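# Move one tray bottle upright into the crate's empty slot

## Task

Take one of the bottles off the tray and set it standing upright in the single empty slot of the crate, while the remaining two bottles stay upright on the tray; the crate and the tray must end neither tilted nor shifted from where they were, or the task counts as failed.

## Robot and tools

Robot: two Doosan M1013 arms, left_arm (base near y = +0.460 m) and right_arm (base near y = -0.711 m), each carrying a Robotiq 140 two-finger gripper. The right_arm fingers can fold back when pushed; the left_arm fingers stay rigid. On the right gripper, squeeze parts near the fingertips (the outer quarter of the pads); deeper grips may fold the fingers and hold loosely or over-squeeze, and pressing the tips onto a surface folds them too.

Frame: everything is in the scene frame. Origin is at table-top height midway between the nominal bases; +x points out over the table, +z up, left_arm is on the +y side. Positions are metres, orientations are wxyz quaternions, velocities m/s and rad/s. Printed hand positions can be off by a few centimetres. end_effector_position is the point between the pads when closed; fingertips extend about 33 mm past it (less when wide open). Fingers point along the gripper's +z and close along its y.

The row: every motion command is one row of 18 numbers covering both arms, even if only one moves. Numbers 1-9 are left_arm, 10-18 right_arm. For each arm: six absolute joint target angles in radians, in this order: wrist pitch, wrist roll, elbow, forearm roll, shoulder, waist; then gripper position, force_limit, speed, each from -1 to 1. Shoulder, forearm roll and wrist roll have flipped signs relative to the URDF, in commands and readouts alike. Ranges in URDF signs: elbow -2.792 to 2.792, all others -6.283 to 6.283. Targets slightly beyond a range are clipped or refused. To keep an arm or gripper unchanged, resend its current Joint targets and the gripper numbers last sent (0 is a real command, not 'no change').

Gripper: position +1 is fully open (140 mm); pads touch around -0.8; -1 closes until blocked. force_limit sets squeeze (about 14 N at -1 up to 58 N at +1 for a slow close); speed sets finger rate (-1 about 30 mm/s, +1 about 250 mm/s), and faster closes grip harder. Both start at +1. A firm grip is confirmed when object_status reads 2 (0 moving, 1 blocked while opening, 3 reached target or pads met, not proof of a hold). position_measured is in counts: 3 open, about 139 at 60 mm, 230 pads meeting. To tighten, raise force_limit and nudge position (-1 to -0.98); to loosen, open and reclose slowly.

Tools:
- execute_actions(actions, cameras): actions is a list of actions; each action is up to 15 rows, one per 1/30 s step, the last row held to fill 15 steps. Joint targets are absolute. Images only if actions is empty or cameras is given.
- move(target, speed, blend, stop_force, zero, blocking, cameras): target is one 18-number row or a list of up to 15 rows (absolute joint goals; all joints interpolate together, so the hand moves on a curve). speed is rad/s for the joint with the longest travel, 0.01 to 3.92, default 0.5. blend (rad) rounds intermediate corners; 0 stops at each. stop_force (10 to 80 N) ends an arm's path when it feels that much resistance; use it with low speed for gentle touches, leave it out when moving away from a contact. zero=false keeps the earlier force baseline. blocking=false returns after about 0.5 s while motion continues; a new move replaces it. Give every target in a list the same gripper numbers. The result adds a move: line such as done, off_target, moving, held or fault.
- wait(seconds 0-10): let time pass holding the last command.
- stop(): brake the running move.
- zoom_image(camera, region [x0,y0,x1,y1] pixels, max 504x504): closer look at the latest image of cam_head_left, cam_head_right, cam_high, cam_low, cam_left_wrist or cam_right_wrist.
- clear_fault(arm): resets a torque or force fault on left_arm or right_arm after a result reported it.
- read_manual(section): licence texts only.
- finished_scene(scene): ends the scene (1 or 2); call nothing after it in the same reply.

Results: Joint positions, Joint velocities, Joint targets, Joint torques and External joint torques list each arm's joints in the order above. Flange force is along the gripper axes and includes held weight and sensor error. Wrist depth gives a 7x7 grid of distances ahead of each wrist camera. Tool commands shows current gripper commands. 'joint command not followed' means the inter-arm clearance check altered a command. MOTOR HOT warns of an upcoming over-temperature brake lasting 30-60 s. Camera calibrations are listed for projecting image points to the scene.

Avoid: anything over 144 N on an arm or joint torques at load limits (faults that halt the arm until cleared); pushing a stiff arm past a firm contact; fast collisions; the two arms or grippers pressing on each other; dropping or releasing a moving bottle; knocking the other bottles over; bumping or tilting the crate or tray; anything leaving the table. Grip heavy parts near their centre to limit wrist twist. Prefer smooth, slow approaches near contacts.

Each tool is called after "Call:" in YAML: its name, and indented under it one key for each argument.

## Session

Call:
execute_actions:
  actions: []

Scene clock: 0.00 s.
left_arm: end_effector_position=(+0.3976, -0.1557, +0.2096) position_measured=3 object_status=3 end_effector_quat_wxyz=(+0.178, +0.675, -0.696, +0.170) | right_arm: end_effector_position=(+0.8972, -0.3906, +0.2970) position_measured=3 object_status=3 end_effector_quat_wxyz=(-0.209, +0.759, +0.022, +0.616)
Joint names: [wrist pitch, wrist roll, elbow, forearm roll, shoulder, waist]
Joint positions: left_arm=[0.753 -2.571 1.865 0.475 -0.193 -0.856] | right_arm=[-0.582 -1.998 1.883 0.171 -0.418 0.278]
Joint velocities: within noise
Joint torques (N m): no reading
External joint torques (N m): no reading
Flange force (N): no reading
Wrist depth (mm): cam_left_wrist=[- - - - - - 1186 / - - - - - 1278 1263 / 182 - - - - 1234 1241 / - 138 - - - 135 1206 / - 112 - - - - 104 / - - - - - 1095 1167 / - 214 - - - 1213 -] | cam_right_wrist=[2449 2501 2195 - 1907 - 1674 / 4308 - - 2529 1876 1776 1939 / 2501 3021 2908 - 1907 1604 2195 / - 134 3144 2769 2115 1876 131 / 100 143 2449 2195 1861 1723 126 / 2237 2216 1972 1736 1616 1472 1353 / 1891 1736 1616 1454 1368 1258 1212]
Joint targets: left_arm=[0.753 -2.571 1.865 0.475 -0.193 -0.856] | right_arm=[-0.582 -1.998 1.883 0.171 -0.418 0.278]
Tool commands: left_gripper/position=+1.0 left_gripper/force_limit=+1.0 left_gripper/speed=+1.0 right_gripper/position=+1.0 right_gripper/force_limit=+1.0 right_gripper/speed=+1.0
camera_calibration:
cam_left_wrist: T_world_to_cam=[[-0.999032, 0.0315624, 0.030626, 0.397596], [0.0269584, 0.989704, -0.140569, 0.175258], [-0.0347473, -0.139608, -0.989597, 0.342662], [0, 0, 0, 1]] pos_world=[0.404393, -0.138165, 0.351556]
cam_right_wrist: T_world_to_cam=[[0.288735, -0.903721, -0.316102, -0.507029], [-0.551281, 0.113006, -0.826631, 0.788477], [0.782765, 0.412938, -0.465575, -0.258822], [0, 0, 0, 1]] pos_world=[0.783666, -0.440438, 0.371005]

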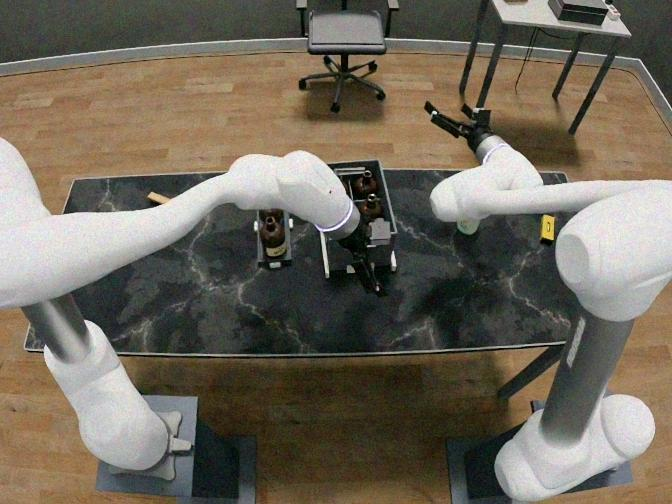

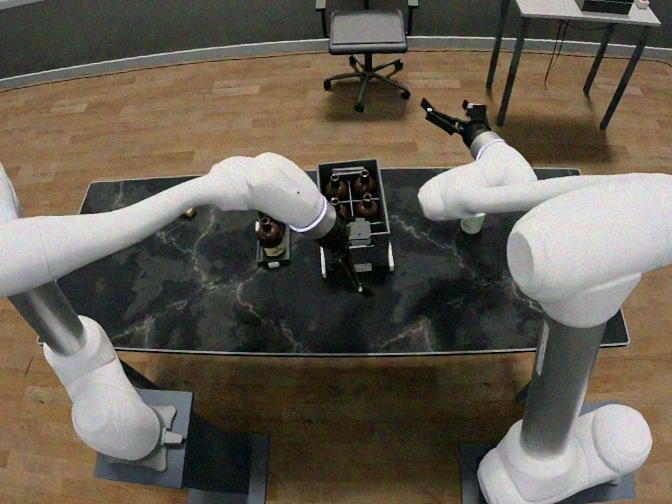

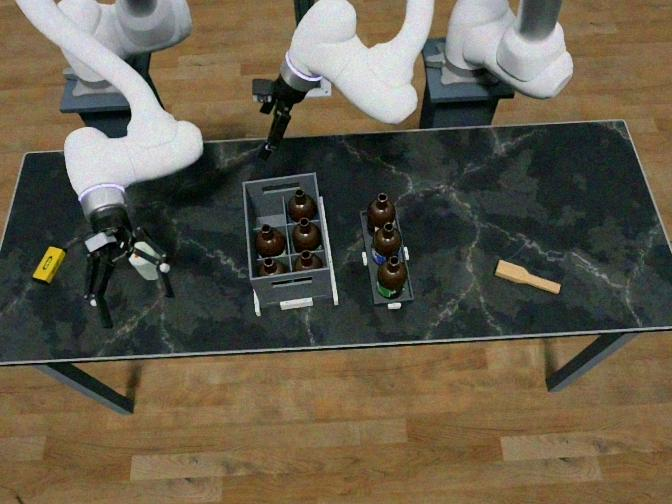

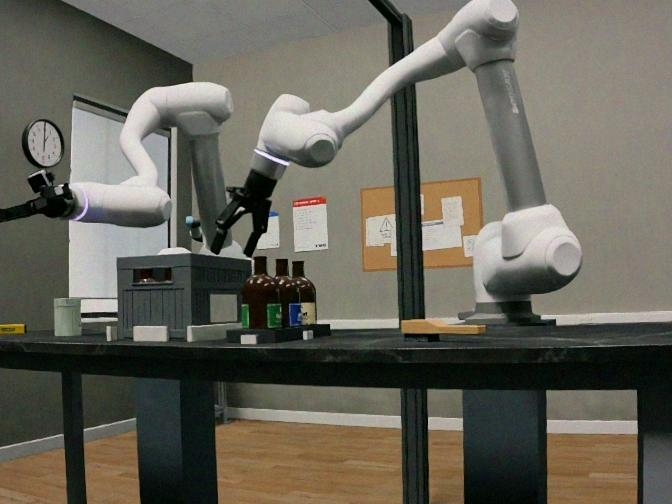

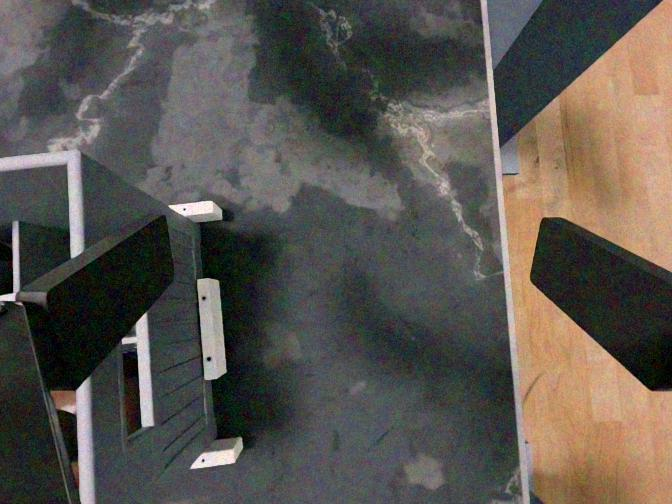

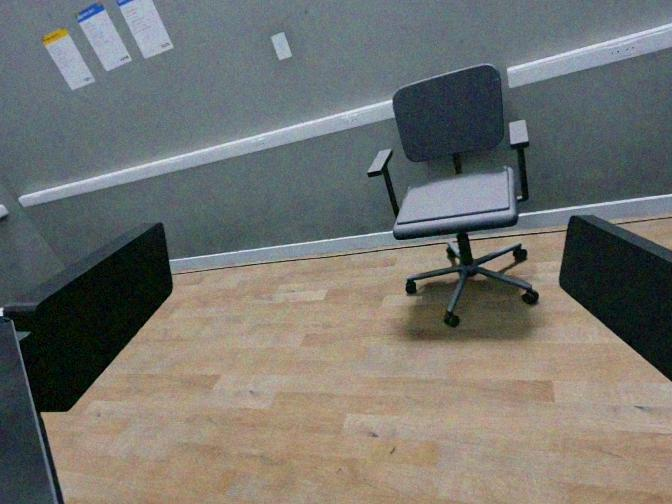

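Call:
zoom_image:
  camera: "cam_high"
  region: [230, 160, 430, 320]

Call:
zoom_image:
  camera: "cam_low"
  region: [100, 230, 340, 360]

Call:
zoom_image:
  camera: "cam_head_right"
  region: [230, 140, 410, 300]

Scaled by 2.520 from the camera's 672x504 image, which has a finer 960x720 frame.

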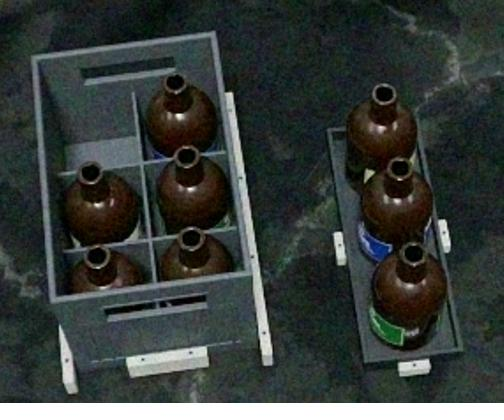

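Scaled by 2.100 from the camera's 672x504 image, which has a finer 960x720 frame.

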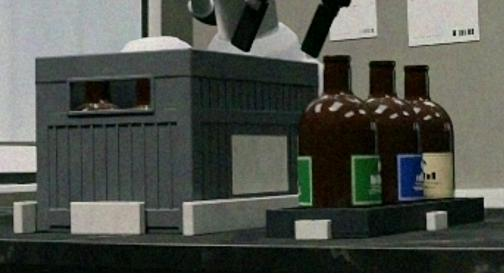

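Scaled by 2.800 from the camera's 672x504 image, which has a finer 960x720 frame.

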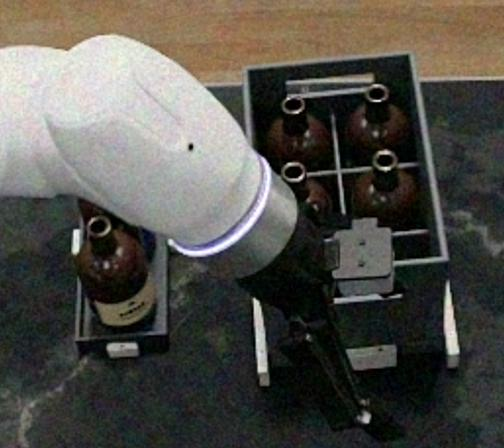

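Call:
move:
  target: [1.509,-0.955,1.332,0,-0.300,-0.576,1,1,1,-0.582,-1.998,1.883,0.171,-0.418,0.278,1,1,1]
  speed: 1.0
  cameras: ["cam_left_wrist","cam_high","cam_low","cam_head_right","cam_head_left"]

Call:
zoom_image:
  camera: "cam_left_wrist"
  region: [0, 0, 504, 504]

Call:
zoom_image:
  camera: "cam_left_wrist"
  region: [168, 0, 672, 504]

Call:
zoom_image:
  camera: "cam_low"
  region: [100, 230, 340, 360]

Scene clock: 106.67 s.
left_arm: end_effector_position=(+0.6194, +0.0594, +0.3803) position_measured=3 object_status=3 end_effector_quat_wxyz=(+0.000, +1.000, +0.000, +0.000) | right_arm: end_effector_position=(+0.8971, -0.3904, +0.2974) position_measured=3 object_status=3 end_effector_quat_wxyz=(-0.209, +0.759, +0.022, +0.616)
Joint names: [wrist pitch, wrist roll, elbow, forearm roll, shoulder, waist]
Joint positions: left_arm=[1.509 -0.955 1.332 0 -0.3 -0.576] | right_arm=[-0.582 -1.998 1.883 0.171 -0.418 0.278]
Joint torques (N m): left_arm=[-0.37 -0.68 -43.4 -4.75 75.13 2.27] | right_arm=[-2.42 0.58 -34.43 -2.81 71.98 3.36]
External joint torques (N m): left_arm=[0.32 0.68 1.2 0.39 -2.11 -2.32] | right_arm=[-0.28 -0.57 0.42 -0.59 4.38 -3.44]
Flange force (N): left_arm=[-1.5 3.9 1.6] | right_arm=[4.3 3.3 -7.6]
Wrist depth (mm): cam_left_wrist=[- - 351 - - 344 308 / - - 370 - 381 - - / - - - - - - - / - 128 - - - 136 122 / - 112 - - 573 - 104 / - - 1481 1718 1639 1639 100 / - 669 1819 1851 1804 1819 -] | cam_right_wrist=[- 2350 2174 1955 1650 1427 1861 / - - 2475 2374 1846 1891 1923 / 2449 3372 3525 - 1955 2115 - / - 134 3102 2705 2041 1604 131 / 100 134 2705 2281 1939 1846 114 / - 2115 1723 1736 1593 1445 - / - 1723 1604 1463 1393 1410 1181]
Joint targets: left_arm=[1.509 -0.955 1.332 0.000 -0.300 -0.576] | right_arm=[-0.582 -1.998 1.883 0.171 -0.418 0.278]
move: done
camera_calibration:
cam_left_wrist: T_world_to_cam=[[0.0113378, -0.999674, 0.0228709, 0.0454826], [-0.937307, -0.00265747, 0.348494, 0.450714], [-0.34832, -0.0253882, -0.937032, 0.71682], [0, 0, 0, 1]] pos_world=[0.671624, 0.0648644, 0.513571]
Images, in order (width x height): cam_head_left 672x504, cam_head_right 672x504, cam_high 672x504, cam_low 672x504, cam_left_wrist 672x504.

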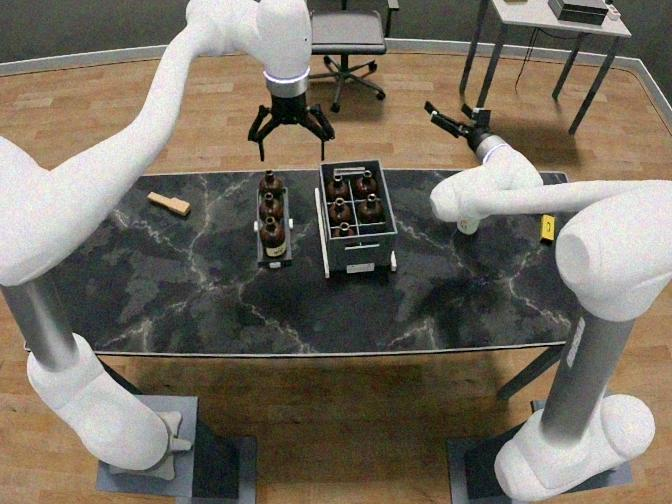

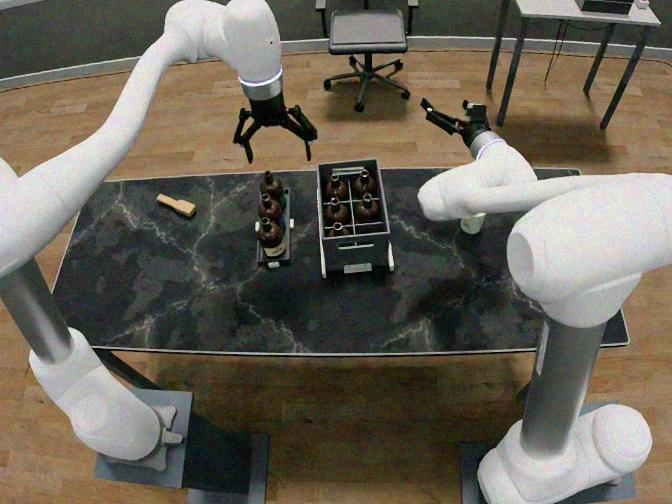

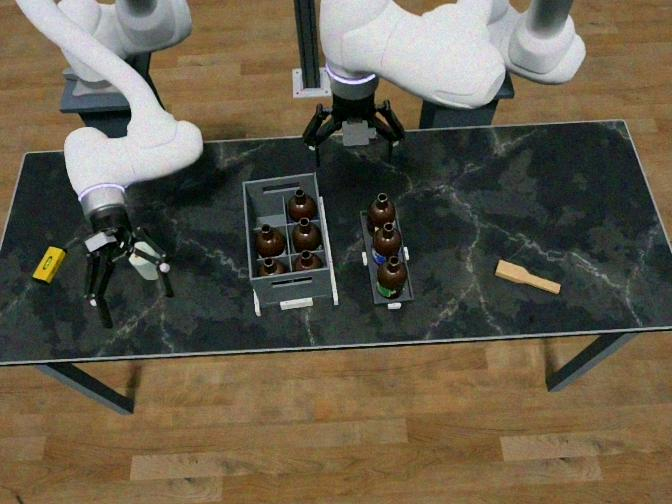

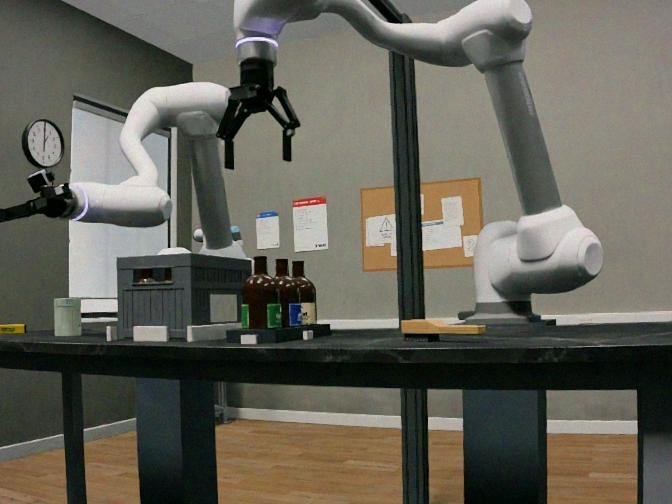

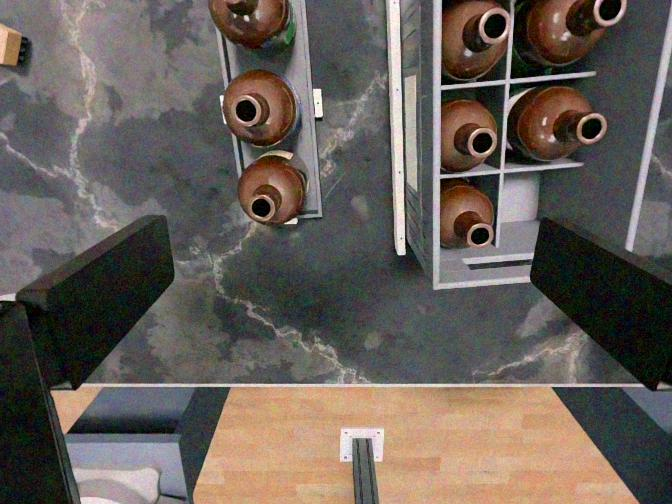

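Scaled by 1.000.

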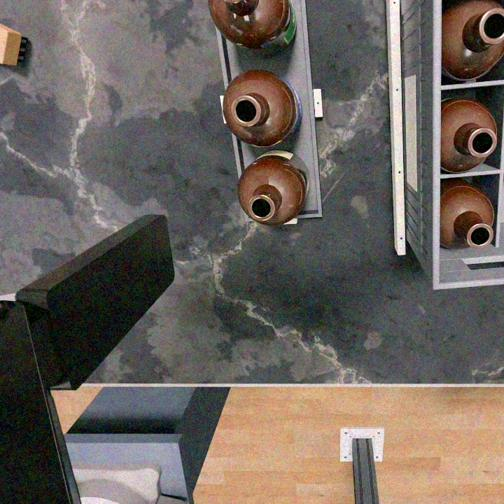

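Scaled by 1.000.

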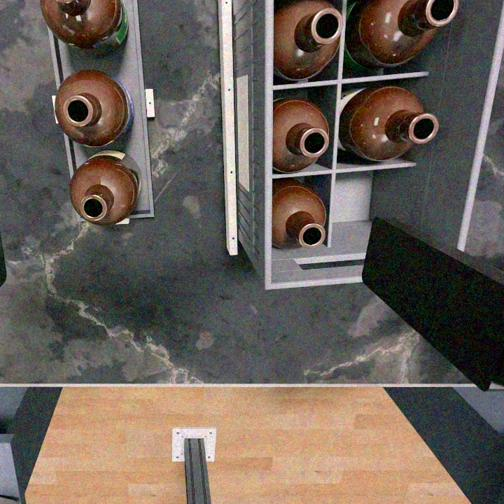

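Scaled by 2.100 from the camera's 672x504 image, which has a finer 960x720 frame.

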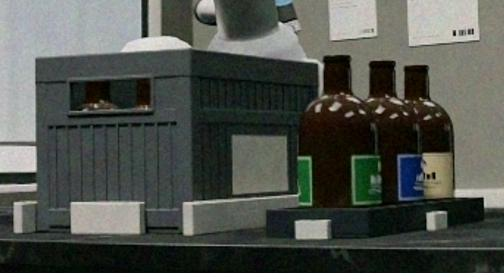

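Call:
move:
  target: [1.5216,-0.6344,1.1976,0,-0.4224,-0.7964,1,1,1,-0.582,-1.998,1.883,0.171,-0.418,0.278,1,1,1]
  speed: 1.0
  cameras: ["cam_left_wrist","cam_high"]

Call:
zoom_image:
  camera: "cam_left_wrist"
  region: [120, 0, 560, 330]

Scene clock: 160.97 s.
left_arm: end_effector_position=(+0.5644, -0.1202, +0.3603) position_measured=3 object_status=3 end_effector_quat_wxyz=(+0.000, +0.999, +0.050, +0.000) | right_arm: end_effector_position=(+0.8971, -0.3904, +0.2974) position_measured=3 object_status=3 end_effector_quat_wxyz=(-0.209, +0.759, +0.022, +0.616)
Joint names: [wrist pitch, wrist roll, elbow, forearm roll, shoulder, waist]
Joint positions: left_arm=[1.522 -0.634 1.198 0 -0.422 -0.796] | right_arm=[-0.582 -1.998 1.883 0.171 -0.418 0.278]
Joint torques (N m): left_arm=[-0.33 -0.71 -43.29 -4.73 89.16 0.97] | right_arm=[-2.43 0.56 -34.3 -2.81 72.12 3.6]
External joint torques (N m): left_arm=[0.29 0.71 1.35 0.38 -4.82 -0.66] | right_arm=[-0.27 -0.55 0.31 -0.59 4.15 -4.13]
Flange force (N): left_arm=[1.9 5.0 2.1] | right_arm=[4.5 4.3 -7.2]
Wrist depth (mm): cam_left_wrist=[332 390 325 344 - - - / - - 341 461 409 474 - / - - - - - - - / - 127 - - - 135 122 / - 137 537 - - - 104 / - - 1556 1664 1677 - - / - 1804 1988 1385 1745 - -] | cam_right_wrist=[3277 2501 2303 - 1876 1907 1803 / - - 3635 2303 1846 1923 - / - 3021 2174 2374 1891 2077 - / 3814 134 3231 2769 1939 1604 131 / 100 144 2350 2195 1876 1723 114 / - 1972 1846 1832 1698 1482 1337 / 1876 1723 1521 1419 1322 1271 1212]
Joint targets: left_arm=[1.522 -0.634 1.198 0.000 -0.422 -0.796] | right_arm=[-0.582 -1.998 1.883 0.171 -0.418 0.278]
move: done
camera_calibration:
cam_left_wrist: T_world_to_cam=[[0.111467, -0.993513, 0.0225035, -0.188649], [-0.932182, -0.0966842, 0.348839, 0.3913], [-0.3444, -0.0598612, -0.936913, 0.667966], [0, 0, 0, 1]] pos_world=[0.615839, -0.109608, 0.49357]
Images, in order (width x height): cam_high 672x504, cam_left_wrist 672x504.

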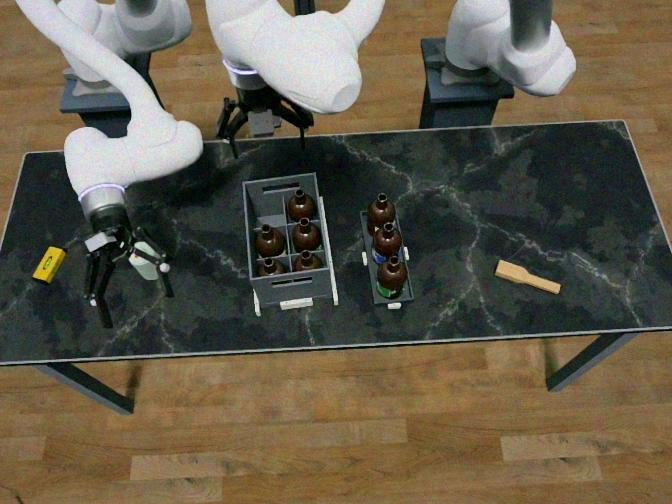

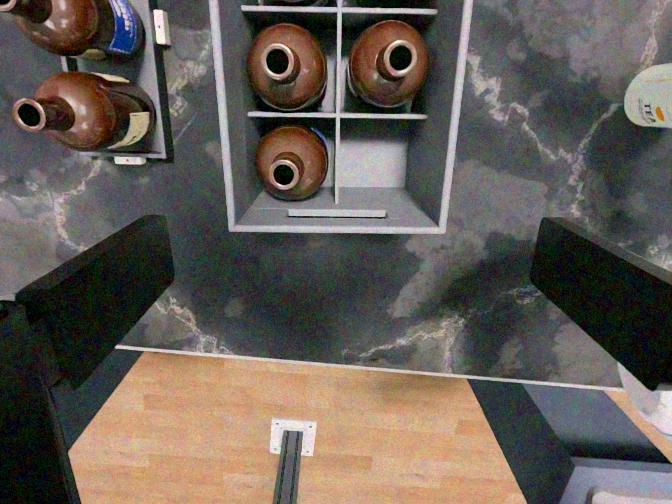

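Scaled by 1.145 from the camera's 672x504 image, which has a finer 960x720 frame.

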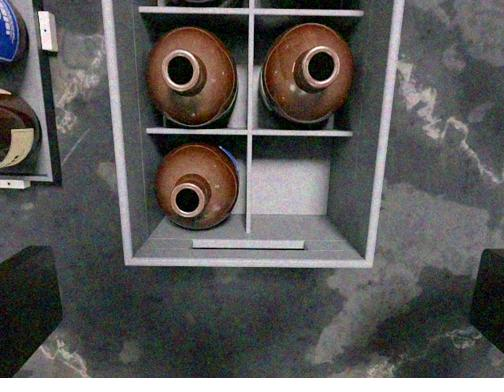

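Call:
move:
  target: [1.2694,-0.9022,1.6442,0,-0.2280,-0.5286,0.2,0,-0.5,-0.582,-1.998,1.883,0.171,-0.418,0.278,1,1,1]
  speed: 0.9
  cameras: ["cam_left_wrist","cam_high"]

Call:
zoom_image:
  camera: "cam_left_wrist"
  region: [150, 0, 550, 400]

Scene clock: 219.90 s.
left_arm: end_effector_position=(+0.5808, +0.1257, +0.2602) position_measured=104 object_status=0 end_effector_quat_wxyz=(+0.000, +0.999, +0.050, +0.000) | right_arm: end_effector_position=(+0.8971, -0.3904, +0.2974) position_measured=3 object_status=3 end_effector_quat_wxyz=(-0.209, +0.759, +0.022, +0.616)
Joint names: [wrist pitch, wrist roll, elbow, forearm roll, shoulder, waist]
Joint positions: left_arm=[1.269 -0.902 1.644 0 -0.228 -0.529] | right_arm=[-0.582 -1.998 1.883 0.171 -0.418 0.278]
Joint torques (N m): left_arm=[-0.34 -0.74 -42.36 -4.58 65.06 2.38] | right_arm=[-2.43 0.58 -34.4 -2.81 72.04 3.5]
External joint torques (N m): left_arm=[0.29 0.74 2.21 0.43 -1.76 -2.35] | right_arm=[-0.26 -0.56 0.44 -0.59 4.14 -3.72]
Flange force (N): left_arm=[-4.0 2.7 3.1] | right_arm=[4.2 3.8 -7.3]
Wrist depth (mm): cam_left_wrist=[- - - 236 346 313 192 / 367 - - 259 - 313 - / - - - 268 - 328 245 / - - - - - 115 244 / - 80 121 - - - 88 / - - 484 - - - - / - - 1690 1534 1651 - -] | cam_right_wrist=[2281 2326 - - 1817 1988 1638 / - - 2475 - 1876 1776 1876 / 3752 3277 2737 - 1876 1907 2096 / 3472 134 2983 2803 2059 1923 125 / 100 125 2556 2303 1861 1686 114 / 2216 2115 2023 1686 1551 1501 1345 / 1923 1939 1511 1419 1368 1146 1199]
Joint targets: left_arm=[1.269 -0.902 1.644 0.000 -0.228 -0.529] | right_arm=[-0.582 -1.998 1.883 0.171 -0.418 0.278]
move: done
camera_calibration:
cam_left_wrist: T_world_to_cam=[[0.111288, -0.993532, 0.0225493, 0.0561662], [-0.932138, -0.0964903, 0.349011, 0.465252], [-0.344578, -0.0598599, -0.936847, 0.59467], [0, 0, 0, 1]] pos_world=[0.632338, 0.136292, 0.39347]
Images, in order (width x height): cam_high 672x504, cam_left_wrist 672x504.

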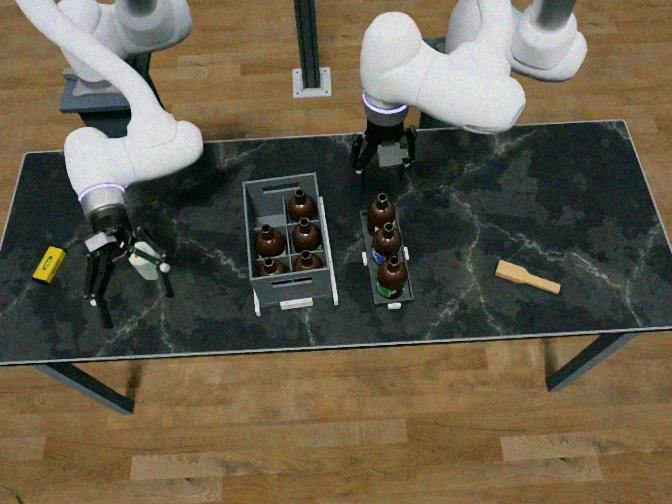

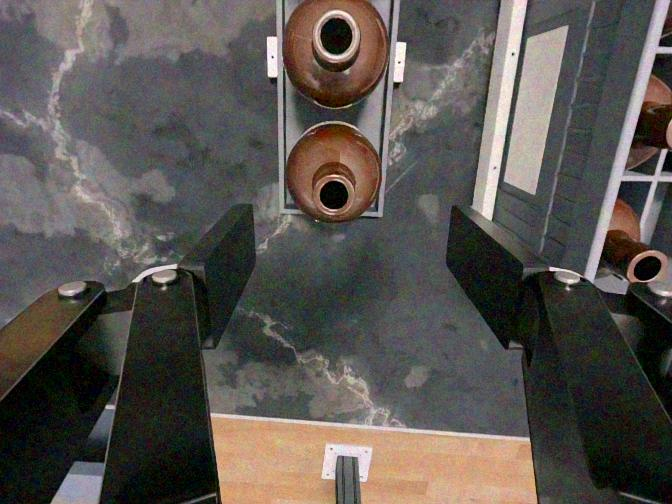

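Scaled by 1.260 from the camera's 672x504 image, which has a finer 960x720 frame.

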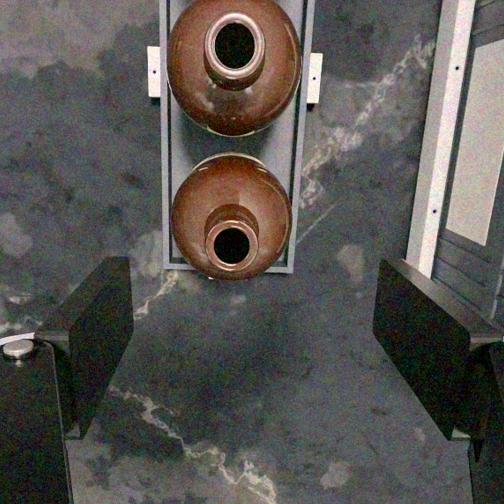

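Call:
move:
  target: [1.1004,-0.9098,1.7580,0,-0.2832,-0.5210,0.2,0,-0.5,-0.582,-1.998,1.883,0.171,-0.418,0.278,1,1,1]
  speed: 0.25
  stop_force: 15
  cameras: ["cam_left_wrist","cam_low"]

Call:
zoom_image:
  camera: "cam_low"
  region: [180, 200, 380, 360]

Scene clock: 244.40 s.
left_arm: end_effector_position=(+0.5813, +0.1315, +0.1642) position_measured=104 object_status=3 end_effector_quat_wxyz=(+0.000, +0.999, +0.050, +0.000) | right_arm: end_effector_position=(+0.8971, -0.3904, +0.2974) position_measured=3 object_status=3 end_effector_quat_wxyz=(-0.209, +0.759, +0.022, +0.616)
Joint names: [wrist pitch, wrist roll, elbow, forearm roll, shoulder, waist]
Joint positions: left_arm=[1.1 -0.91 1.758 0 -0.283 -0.521] | right_arm=[-0.582 -1.998 1.883 0.171 -0.418 0.278]
Joint torques (N m): left_arm=[-0.32 -0.68 -38.66 -4.23 69.43 2.2] | right_arm=[-2.44 0.56 -34.32 -2.83 72.15 3.36]
External joint torques (N m): left_arm=[0.27 0.68 1.08 0.34 -2.81 -1.97] | right_arm=[-0.28 -0.55 0.19 -0.58 4.67 -3.72]
Flange force (N): left_arm=[-0.7 4.3 2.7] | right_arm=[4.9 3.6 -7.6]
Wrist depth (mm): cam_left_wrist=[- - - 129 158 - 228 / 268 - - 178 - 259 218 / - - - 177 - 267 217 / 317 - 139 146 - 115 198 / - 80 - - - - 88 / - - - 361 - - - / - - - - - - -] | cam_right_wrist=[2737 2674 2259 - 1861 - 1803 / - - 2983 2737 1790 1907 2398 / 3187 3021 2803 - 1891 1891 1939 / - 134 3231 2769 2005 1876 131 / 100 143 2475 2216 1891 1803 114 / - 2134 1907 1736 1627 1445 1322 / 1923 1749 1593 1472 1353 1285 -]
Joint targets: left_arm=[1.100 -0.910 1.758 0.000 -0.283 -0.521] | right_arm=[-0.582 -1.998 1.883 0.171 -0.418 0.278]
move: done
camera_calibration:
cam_left_wrist: T_world_to_cam=[[0.111372, -0.993523, 0.0225283, 0.0640889], [-0.932161, -0.0965818, 0.348925, 0.499846], [-0.344489, -0.0598606, -0.93688, 0.505211], [0, 0, 0, 1]] pos_world=[0.632838, 0.142192, 0.29747]
Images, in order (width x height): cam_low 672x504, cam_left_wrist 672x504.

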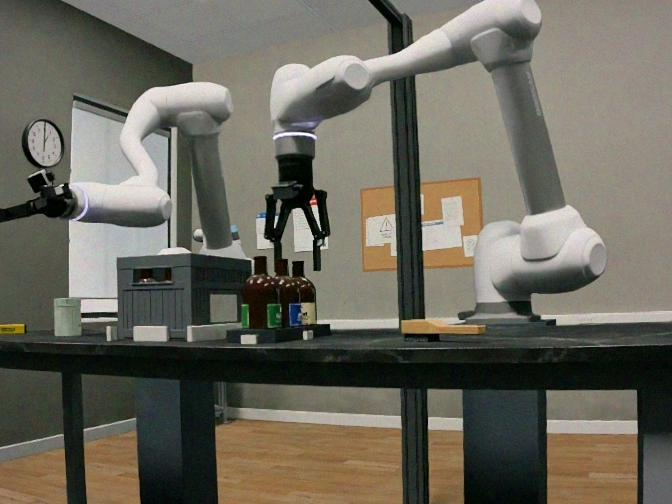

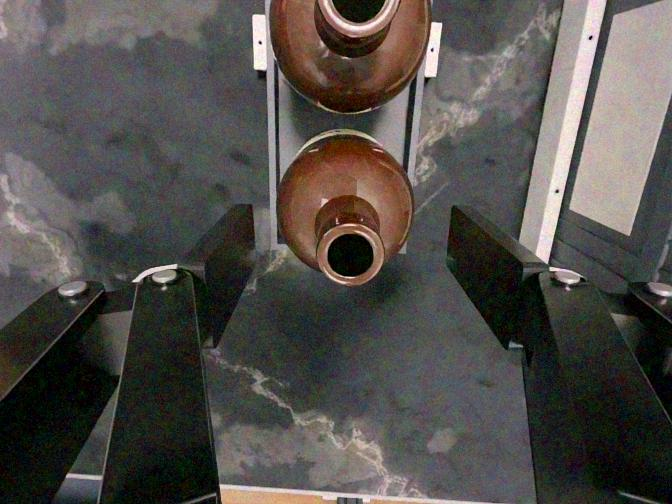

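Scaled by 2.520 from the camera's 672x504 image, which has a finer 960x720 frame.

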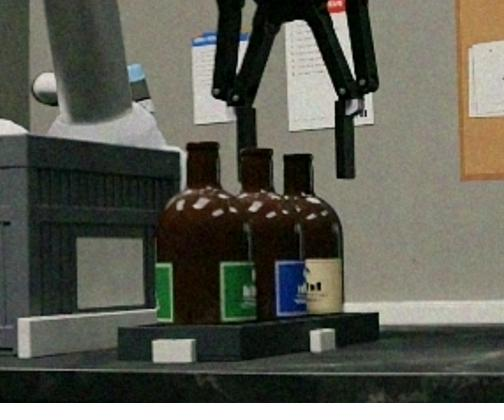

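Call:
move:
  target:
    - [1.0932,-0.9098,1.7626,0,-0.2858,-0.5210,0.2,0,-0.5,-0.582,-1.998,1.883,0.171,-0.418,0.278,1,1,1]
    - [1.0932,-0.9098,1.7626,0,-0.2858,-0.5210,-1,0,-1,-0.582,-1.998,1.883,0.171,-0.418,0.278,1,1,1]
  cameras: ["cam_left_wrist","cam_low"]

Call:
zoom_image:
  camera: "cam_low"
  region: [180, 200, 380, 360]

Scene clock: 267.30 s.
left_arm: end_effector_position=(+0.5811, +0.1317, +0.1601) position_measured=194 object_status=0 end_effector_quat_wxyz=(+0.000, +0.999, +0.050, +0.000) | right_arm: end_effector_position=(+0.8971, -0.3904, +0.2974) position_measured=3 object_status=3 end_effector_quat_wxyz=(-0.209, +0.759, +0.022, +0.616)
Joint names: [wrist pitch, wrist roll, elbow, forearm roll, shoulder, waist]
Joint positions: left_arm=[1.093 -0.91 1.763 0 -0.286 -0.521] | right_arm=[-0.582 -1.998 1.883 0.171 -0.418 0.278]
Joint torques (N m): left_arm=[-0.36 -0.65 -36.73 -4.17 67.05 2.04] | right_arm=[-2.44 0.57 -34.36 -2.82 71.98 3.44]
External joint torques (N m): left_arm=[0.31 0.65 -0.66 0.31 -0.44 -2.01] | right_arm=[-0.26 -0.55 0.33 -0.59 4.39 -3.78]
Flange force (N): left_arm=[-0.7 4.3 -0.9] | right_arm=[4.6 3.8 -7.5]
Wrist depth (mm): cam_left_wrist=[- - - 129 154 - 218 / - - - 171 265 261 218 / - - - 179 190 266 216 / - - - 140 134 291 209 / - - - - - 81 - / - - - - - - - / - - - - - - -] | cam_right_wrist=[2585 - - 1832 1891 1832 1662 / - - - 2237 1861 1674 - / 3323 - - 2529 1907 1803 - / 3693 134 3421 3102 2005 1876 125 / 100 144 2556 2174 1907 1723 114 / - 2216 2326 1736 1583 1491 1337 / 1891 1776 1561 1368 1385 1329 1205]
Joint targets: left_arm=[1.093 -0.910 1.763 0.000 -0.286 -0.521] | right_arm=[-0.582 -1.998 1.883 0.171 -0.418 0.278]
move: done
camera_calibration:
cam_left_wrist: T_world_to_cam=[[0.111381, -0.993523, 0.0225137, 0.0643129], [-0.932127, -0.0965891, 0.349012, 0.500961], [-0.344577, -0.0598589, -0.936848, 0.501319], [0, 0, 0, 1]] pos_world=[0.632539, 0.142292, 0.29337]
Images, in order (width x height): cam_low 672x504, cam_left_wrist 672x504.

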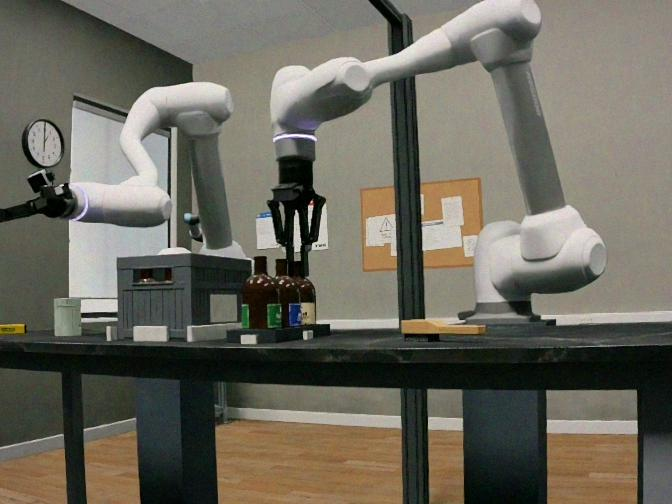

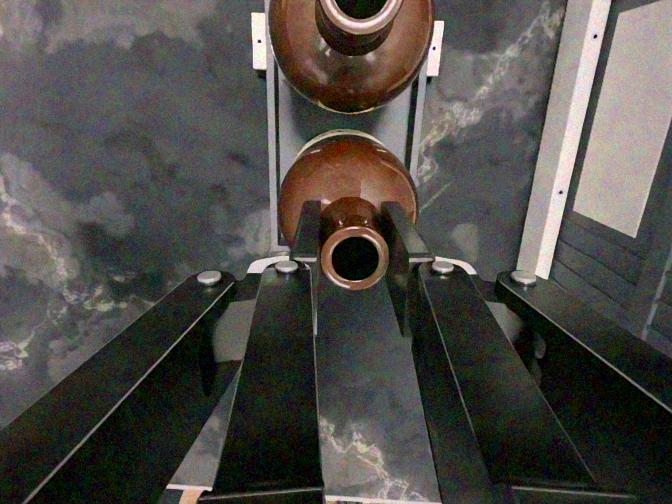

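Scaled by 2.520 from the camera's 672x504 image, which has a finer 960x720 frame.

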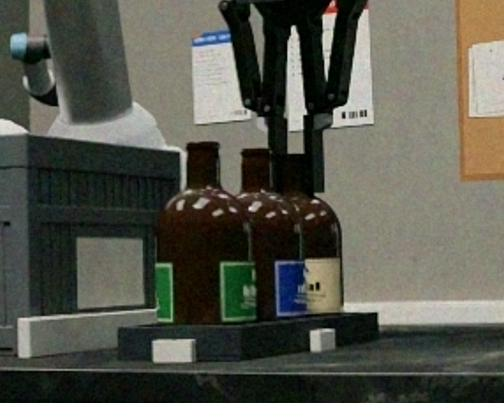

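Call:
move:
  target:
    - [1.1635,-0.9098,1.7201,0,-0.2580,-0.5210,-1,0,-1,-0.582,-1.998,1.883,0.171,-0.418,0.278,1,1,1]
    - [1.2682,-0.9098,1.6491,0,-0.2243,-0.5210,-1,0,-1,-0.582,-1.998,1.883,0.171,-0.418,0.278,1,1,1]
    - [1.4789,-0.9098,1.4764,0,-0.1863,-0.5210,-1,0,-1,-0.582,-1.998,1.883,0.171,-0.418,0.278,1,1,1]
    - [1.5786,-0.6055,1.0964,0,-0.4666,-0.8253,-1,0,-1,-0.582,-1.998,1.883,0.171,-0.418,0.278,1,1,1]
  blend: [0.01,0.02,0.02,0]
  speed: [0.2,0.3,0.4,0.4]
  cameras: ["cam_left_wrist","cam_low","cam_high"]

Call:
zoom_image:
  camera: "cam_left_wrist"
  region: [170, 0, 530, 320]

Call:
zoom_image:
  camera: "cam_low"
  region: [80, 150, 340, 360]

Call:
zoom_image:
  camera: "cam_high"
  region: [200, 60, 440, 320]

Scene clock: 293.57 s.
left_arm: end_effector_position=(+0.5638, -0.1558, +0.3804) position_measured=194 object_status=2 end_effector_quat_wxyz=(+0.000, +0.999, +0.050, +0.000) | right_arm: end_effector_position=(+0.8971, -0.3904, +0.2974) position_measured=3 object_status=3 end_effector_quat_wxyz=(-0.209, +0.759, +0.022, +0.616)
Joint names: [wrist pitch, wrist roll, elbow, forearm roll, shoulder, waist]
Joint positions: left_arm=[1.579 -0.606 1.096 0 -0.467 -0.825] | right_arm=[-0.582 -1.998 1.883 0.171 -0.418 0.278]
Joint torques (N m): left_arm=[-0.29 -0.72 -45.14 -4.71 94.04 3.98] | right_arm=[-2.44 0.58 -34.39 -2.82 71.81 3.63]
External joint torques (N m): left_arm=[0.25 0.72 2.82 0.33 -4.89 -3.89] | right_arm=[-0.26 -0.56 0.38 -0.58 4.56 -3.56]
Flange force (N): left_arm=[-3.7 4.3 4.6] | right_arm=[4.6 3.5 -7.8]
Wrist depth (mm): cam_left_wrist=[342 414 356 344 - - - / - 460 373 - - - 424 / - - - 171 193 - - / - - - 140 526 - 198 / - - - - - 81 180 / - - - 1639 - - - / - - - - - - -] | cam_right_wrist=[2614 2475 - - 1627 - 1604 / - 2674 - 2154 1861 1762 - / 4562 3187 2908 2769 1876 1790 - / - 134 3579 2769 2096 1891 131 / 100 143 2501 2174 1876 1711 114 / - 2096 1923 1762 1616 1472 1329 / 1861 1711 1593 1463 1353 1244 1218]
Joint targets: left_arm=[1.579 -0.606 1.096 0.000 -0.467 -0.825] | right_arm=[-0.582 -1.998 1.883 0.171 -0.418 0.278]
move: done
camera_calibration:
cam_left_wrist: T_world_to_cam=[[0.111408, -0.993517, 0.0226211, -0.22444], [-0.932157, -0.0965823, 0.348934, 0.380331], [-0.344487, -0.0599604, -0.936874, 0.684514], [0, 0, 0, 1]] pos_world=[0.615339, -0.145208, 0.51367]
Images, in order (width x height): cam_high 672x504, cam_low 672x504, cam_left_wrist 672x504.

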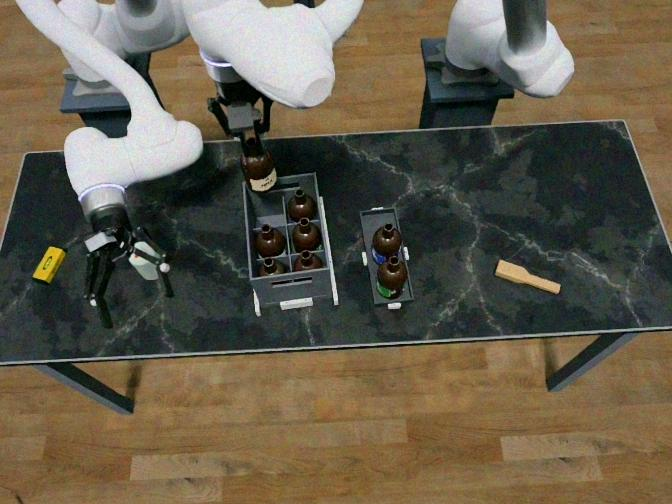

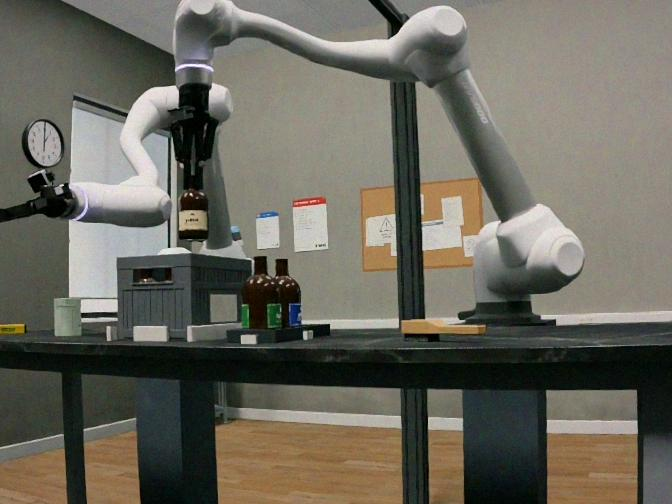

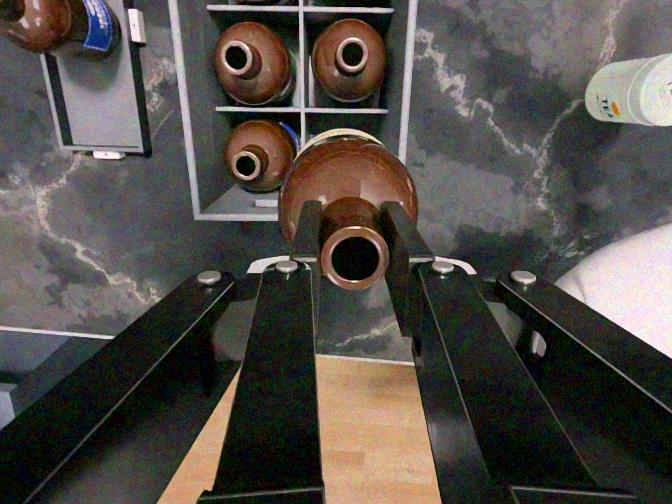

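Scaled by 1.400 from the camera's 672x504 image, which has a finer 960x720 frame.

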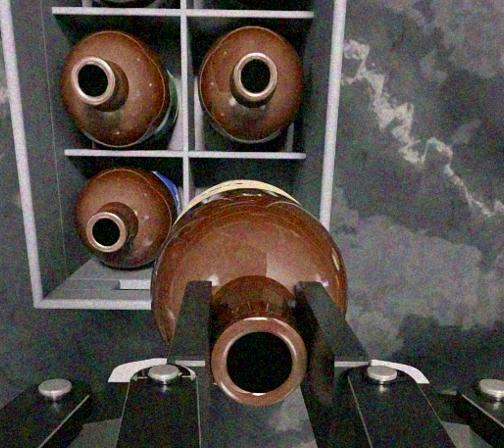

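Scaled by 1.938 from the camera's 672x504 image, which has a finer 960x720 frame.

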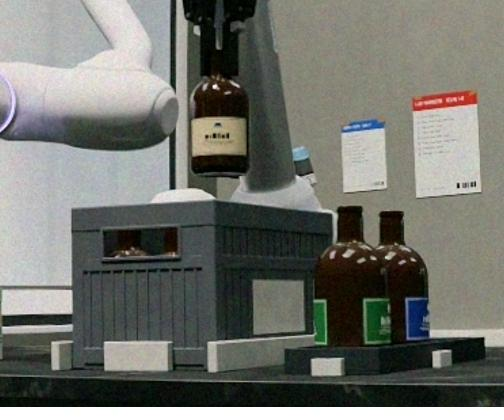

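Scaled by 1.938 from the camera's 672x504 image, which has a finer 960x720 frame.

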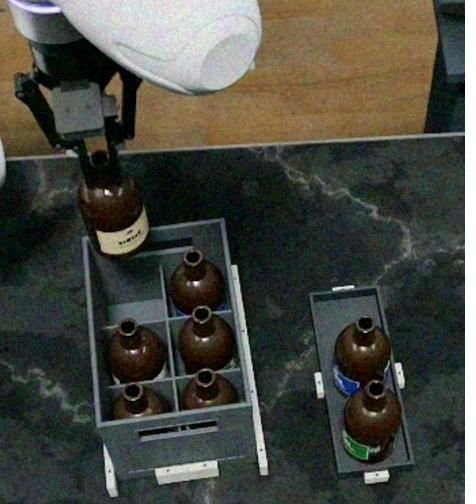

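Call:
move:
  target: [1.5100,-0.6023,1.1594,0,-0.4722,-0.8285,-1,0,-1,-0.582,-1.998,1.883,0.171,-0.418,0.278,1,1,1]
  speed: 0.3

Call:
move:
  target:
    - [1.4413,-0.6023,1.2212,0,-0.4791,-0.8285,-1,0,-1,-0.582,-1.998,1.883,0.171,-0.418,0.278,1,1,1]
    - [1.3743,-0.6023,1.2771,0,-0.4902,-0.8285,-1,0,-1,-0.582,-1.998,1.883,0.171,-0.418,0.278,1,1,1]
    - [1.3095,-0.6023,1.3270,0,-0.5051,-0.8285,-1,0,-1,-0.582,-1.998,1.883,0.171,-0.418,0.278,1,1,1]
    - [1.2454,-0.6023,1.3717,0,-0.5245,-0.8285,-1,0,-1,-0.582,-1.998,1.883,0.171,-0.418,0.278,1,1,1]
    - [1.1986,-0.6023,1.4019,0,-0.5411,-0.8285,-1,0,-1,-0.582,-1.998,1.883,0.171,-0.418,0.278,1,1,1]
  speed: 0.06
  stop_force: 10
  blend: 0.005
  cameras: ["cam_left_wrist","cam_low","cam_high"]

Call:
zoom_image:
  camera: "cam_high"
  region: [200, 60, 440, 320]

Call:
zoom_image:
  camera: "cam_left_wrist"
  region: [170, 0, 530, 320]

Scene clock: 341.00 s.
left_arm: end_effector_position=(+0.5632, -0.1593, +0.3404) position_measured=194 object_status=2 end_effector_quat_wxyz=(+0.000, +0.999, +0.050, +0.000) | right_arm: end_effector_position=(+0.8971, -0.3904, +0.2974) position_measured=3 object_status=3 end_effector_quat_wxyz=(-0.209, +0.759, +0.022, +0.616)
Joint names: [wrist pitch, wrist roll, elbow, forearm roll, shoulder, waist]
Joint positions: left_arm=[1.51 -0.602 1.159 0 -0.472 -0.828] | right_arm=[-0.582 -1.998 1.883 0.171 -0.418 0.278]
Joint torques (N m): left_arm=[-0.29 -0.73 -44.95 -4.78 94.37 2.29] | right_arm=[-2.44 0.58 -34.34 -2.83 72.08 3.41]
External joint torques (N m): left_arm=[0.25 0.73 2.94 0.42 -5.29 -2.02] | right_arm=[-0.27 -0.56 0.31 -0.56 4.5 -3.22]
Flange force (N): left_arm=[-1.6 3.2 4.9] | right_arm=[4.5 3.0 -7.5]
Wrist depth (mm): cam_left_wrist=[- - 305 - - - - / - - 320 - - - - / - - - 172 - - - / - - - 140 115 - - / - - - - - 81 165 / - - - - - - - / - - - - - - -] | cam_right_wrist=[2303 2216 - 2259 1923 - 2259 / 2837 - - 1923 1861 1972 - / - 3061 3752 - 1891 1923 - / - 134 3323 2769 2077 1876 131 / 100 143 - 2174 1907 1749 114 / 2154 2134 1891 1749 1650 1472 - / 1923 1736 1583 1445 1353 1278 1140]
Joint targets: left_arm=[1.510 -0.602 1.159 0.000 -0.472 -0.829] | right_arm=[-0.582 -1.998 1.883 0.171 -0.418 0.278]
move: done

Scene clock: 347.03 s.
left_arm: end_effector_position=(+0.5635, -0.1596, +0.1627) position_measured=194 object_status=2 end_effector_quat_wxyz=(+0.000, +0.999, +0.050, +0.000) | right_arm: end_effector_position=(+0.8971, -0.3904, +0.2974) position_measured=3 object_status=3 end_effector_quat_wxyz=(-0.209, +0.759, +0.022, +0.616)
Joint names: [wrist pitch, wrist roll, elbow, forearm roll, shoulder, waist]
Joint positions: left_arm=[1.218 -0.602 1.389 0 -0.534 -0.829] | right_arm=[-0.582 -1.998 1.883 0.171 -0.418 0.278]
Joint torques (N m): left_arm=[-5.2 -0.67 -19.37 -2.54 51.82 -2.38] | right_arm=[-2.44 0.53 -34.33 -2.82 72.16 3.75]
External joint torques (N m): left_arm=[5.16 0.67 -19.98 -1.54 39.98 2.48] | right_arm=[-0.29 -0.51 0.15 -0.6 4.84 -3.97]
Flange force (N): left_arm=[-2.7 -7.2 -50.7] | right_arm=[5.1 3.8 -7.8]
Wrist depth (mm): cam_left_wrist=[- 148 174 - 159 253 - / - 216 241 265 178 114 - / - 171 197 174 202 - - / - - - 141 120 312 - / - - - 166 - 81 - / - - - - - - - / - - - - - - -] | cam_right_wrist=[3102 2326 - 2174 1923 1803 2077 / - - 2585 2281 1832 1907 - / - 3579 2945 - 1891 1627 2195 / - 144 3144 2529 2005 1907 131 / 100 144 2475 2216 1891 1749 114 / 2195 2216 1939 1776 1593 1472 1329 / 1907 1776 1616 1463 1353 1258 1218]
Joint targets: left_arm=[1.218 -0.602 1.389 0.000 -0.534 -0.829] | right_arm=[-0.582 -1.998 1.883 0.171 -0.418 0.278]
move: contact (left_arm); path passed 4 of 5 targets; left_arm: the wrist pitch is farthest, 0.019 rad from its target
camera_calibration:
cam_left_wrist: T_world_to_cam=[[0.111413, -0.993509, 0.0229596, -0.223339], [-0.932235, -0.0964826, 0.348752, 0.455542], [-0.344273, -0.0602594, -0.936934, 0.480093], [0, 0, 0, 1]] pos_world=[0.614838, -0.149007, 0.296071]
Images, in order (width x height): cam_high 672x504, cam_low 672x504, cam_left_wrist 672x504.

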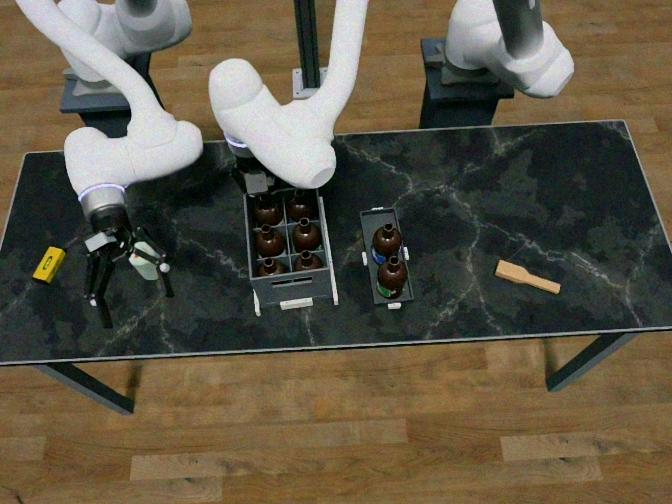

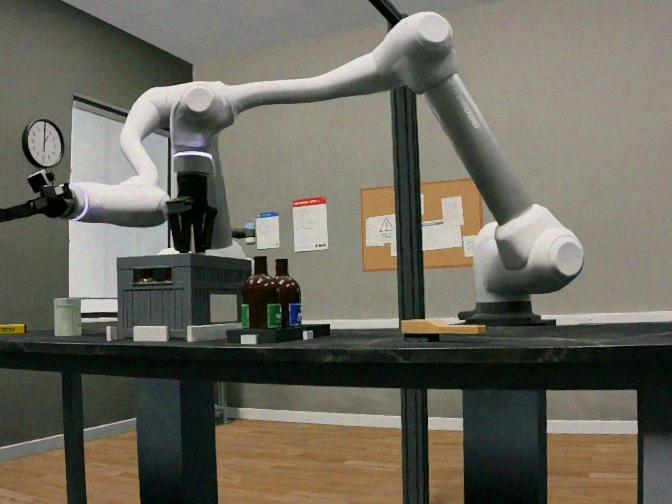

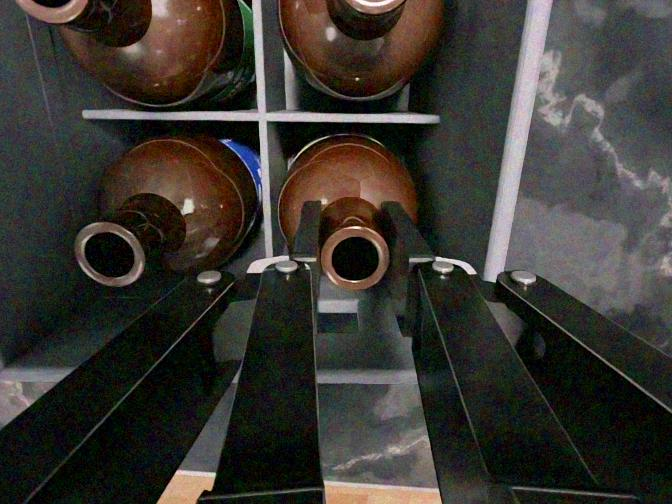

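Scaled by 1.938 from the camera's 672x504 image, which has a finer 960x720 frame.

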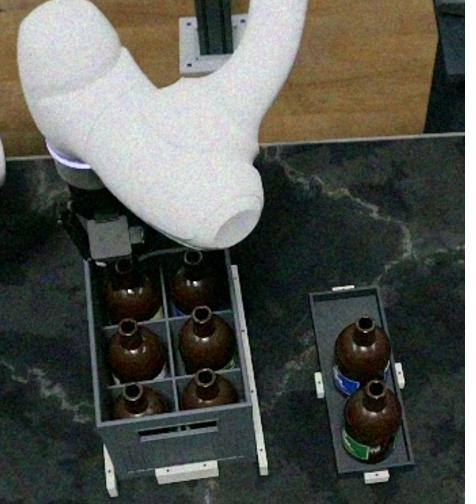

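Scaled by 1.400 from the camera's 672x504 image, which has a finer 960x720 frame.

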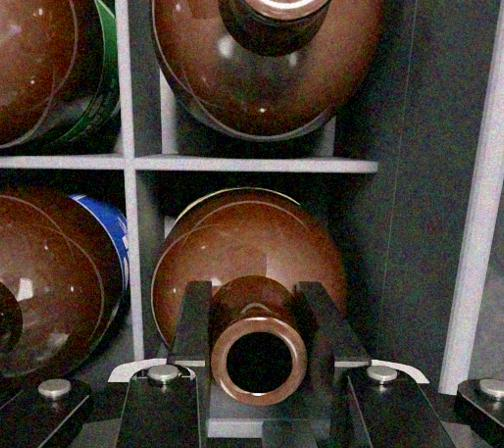

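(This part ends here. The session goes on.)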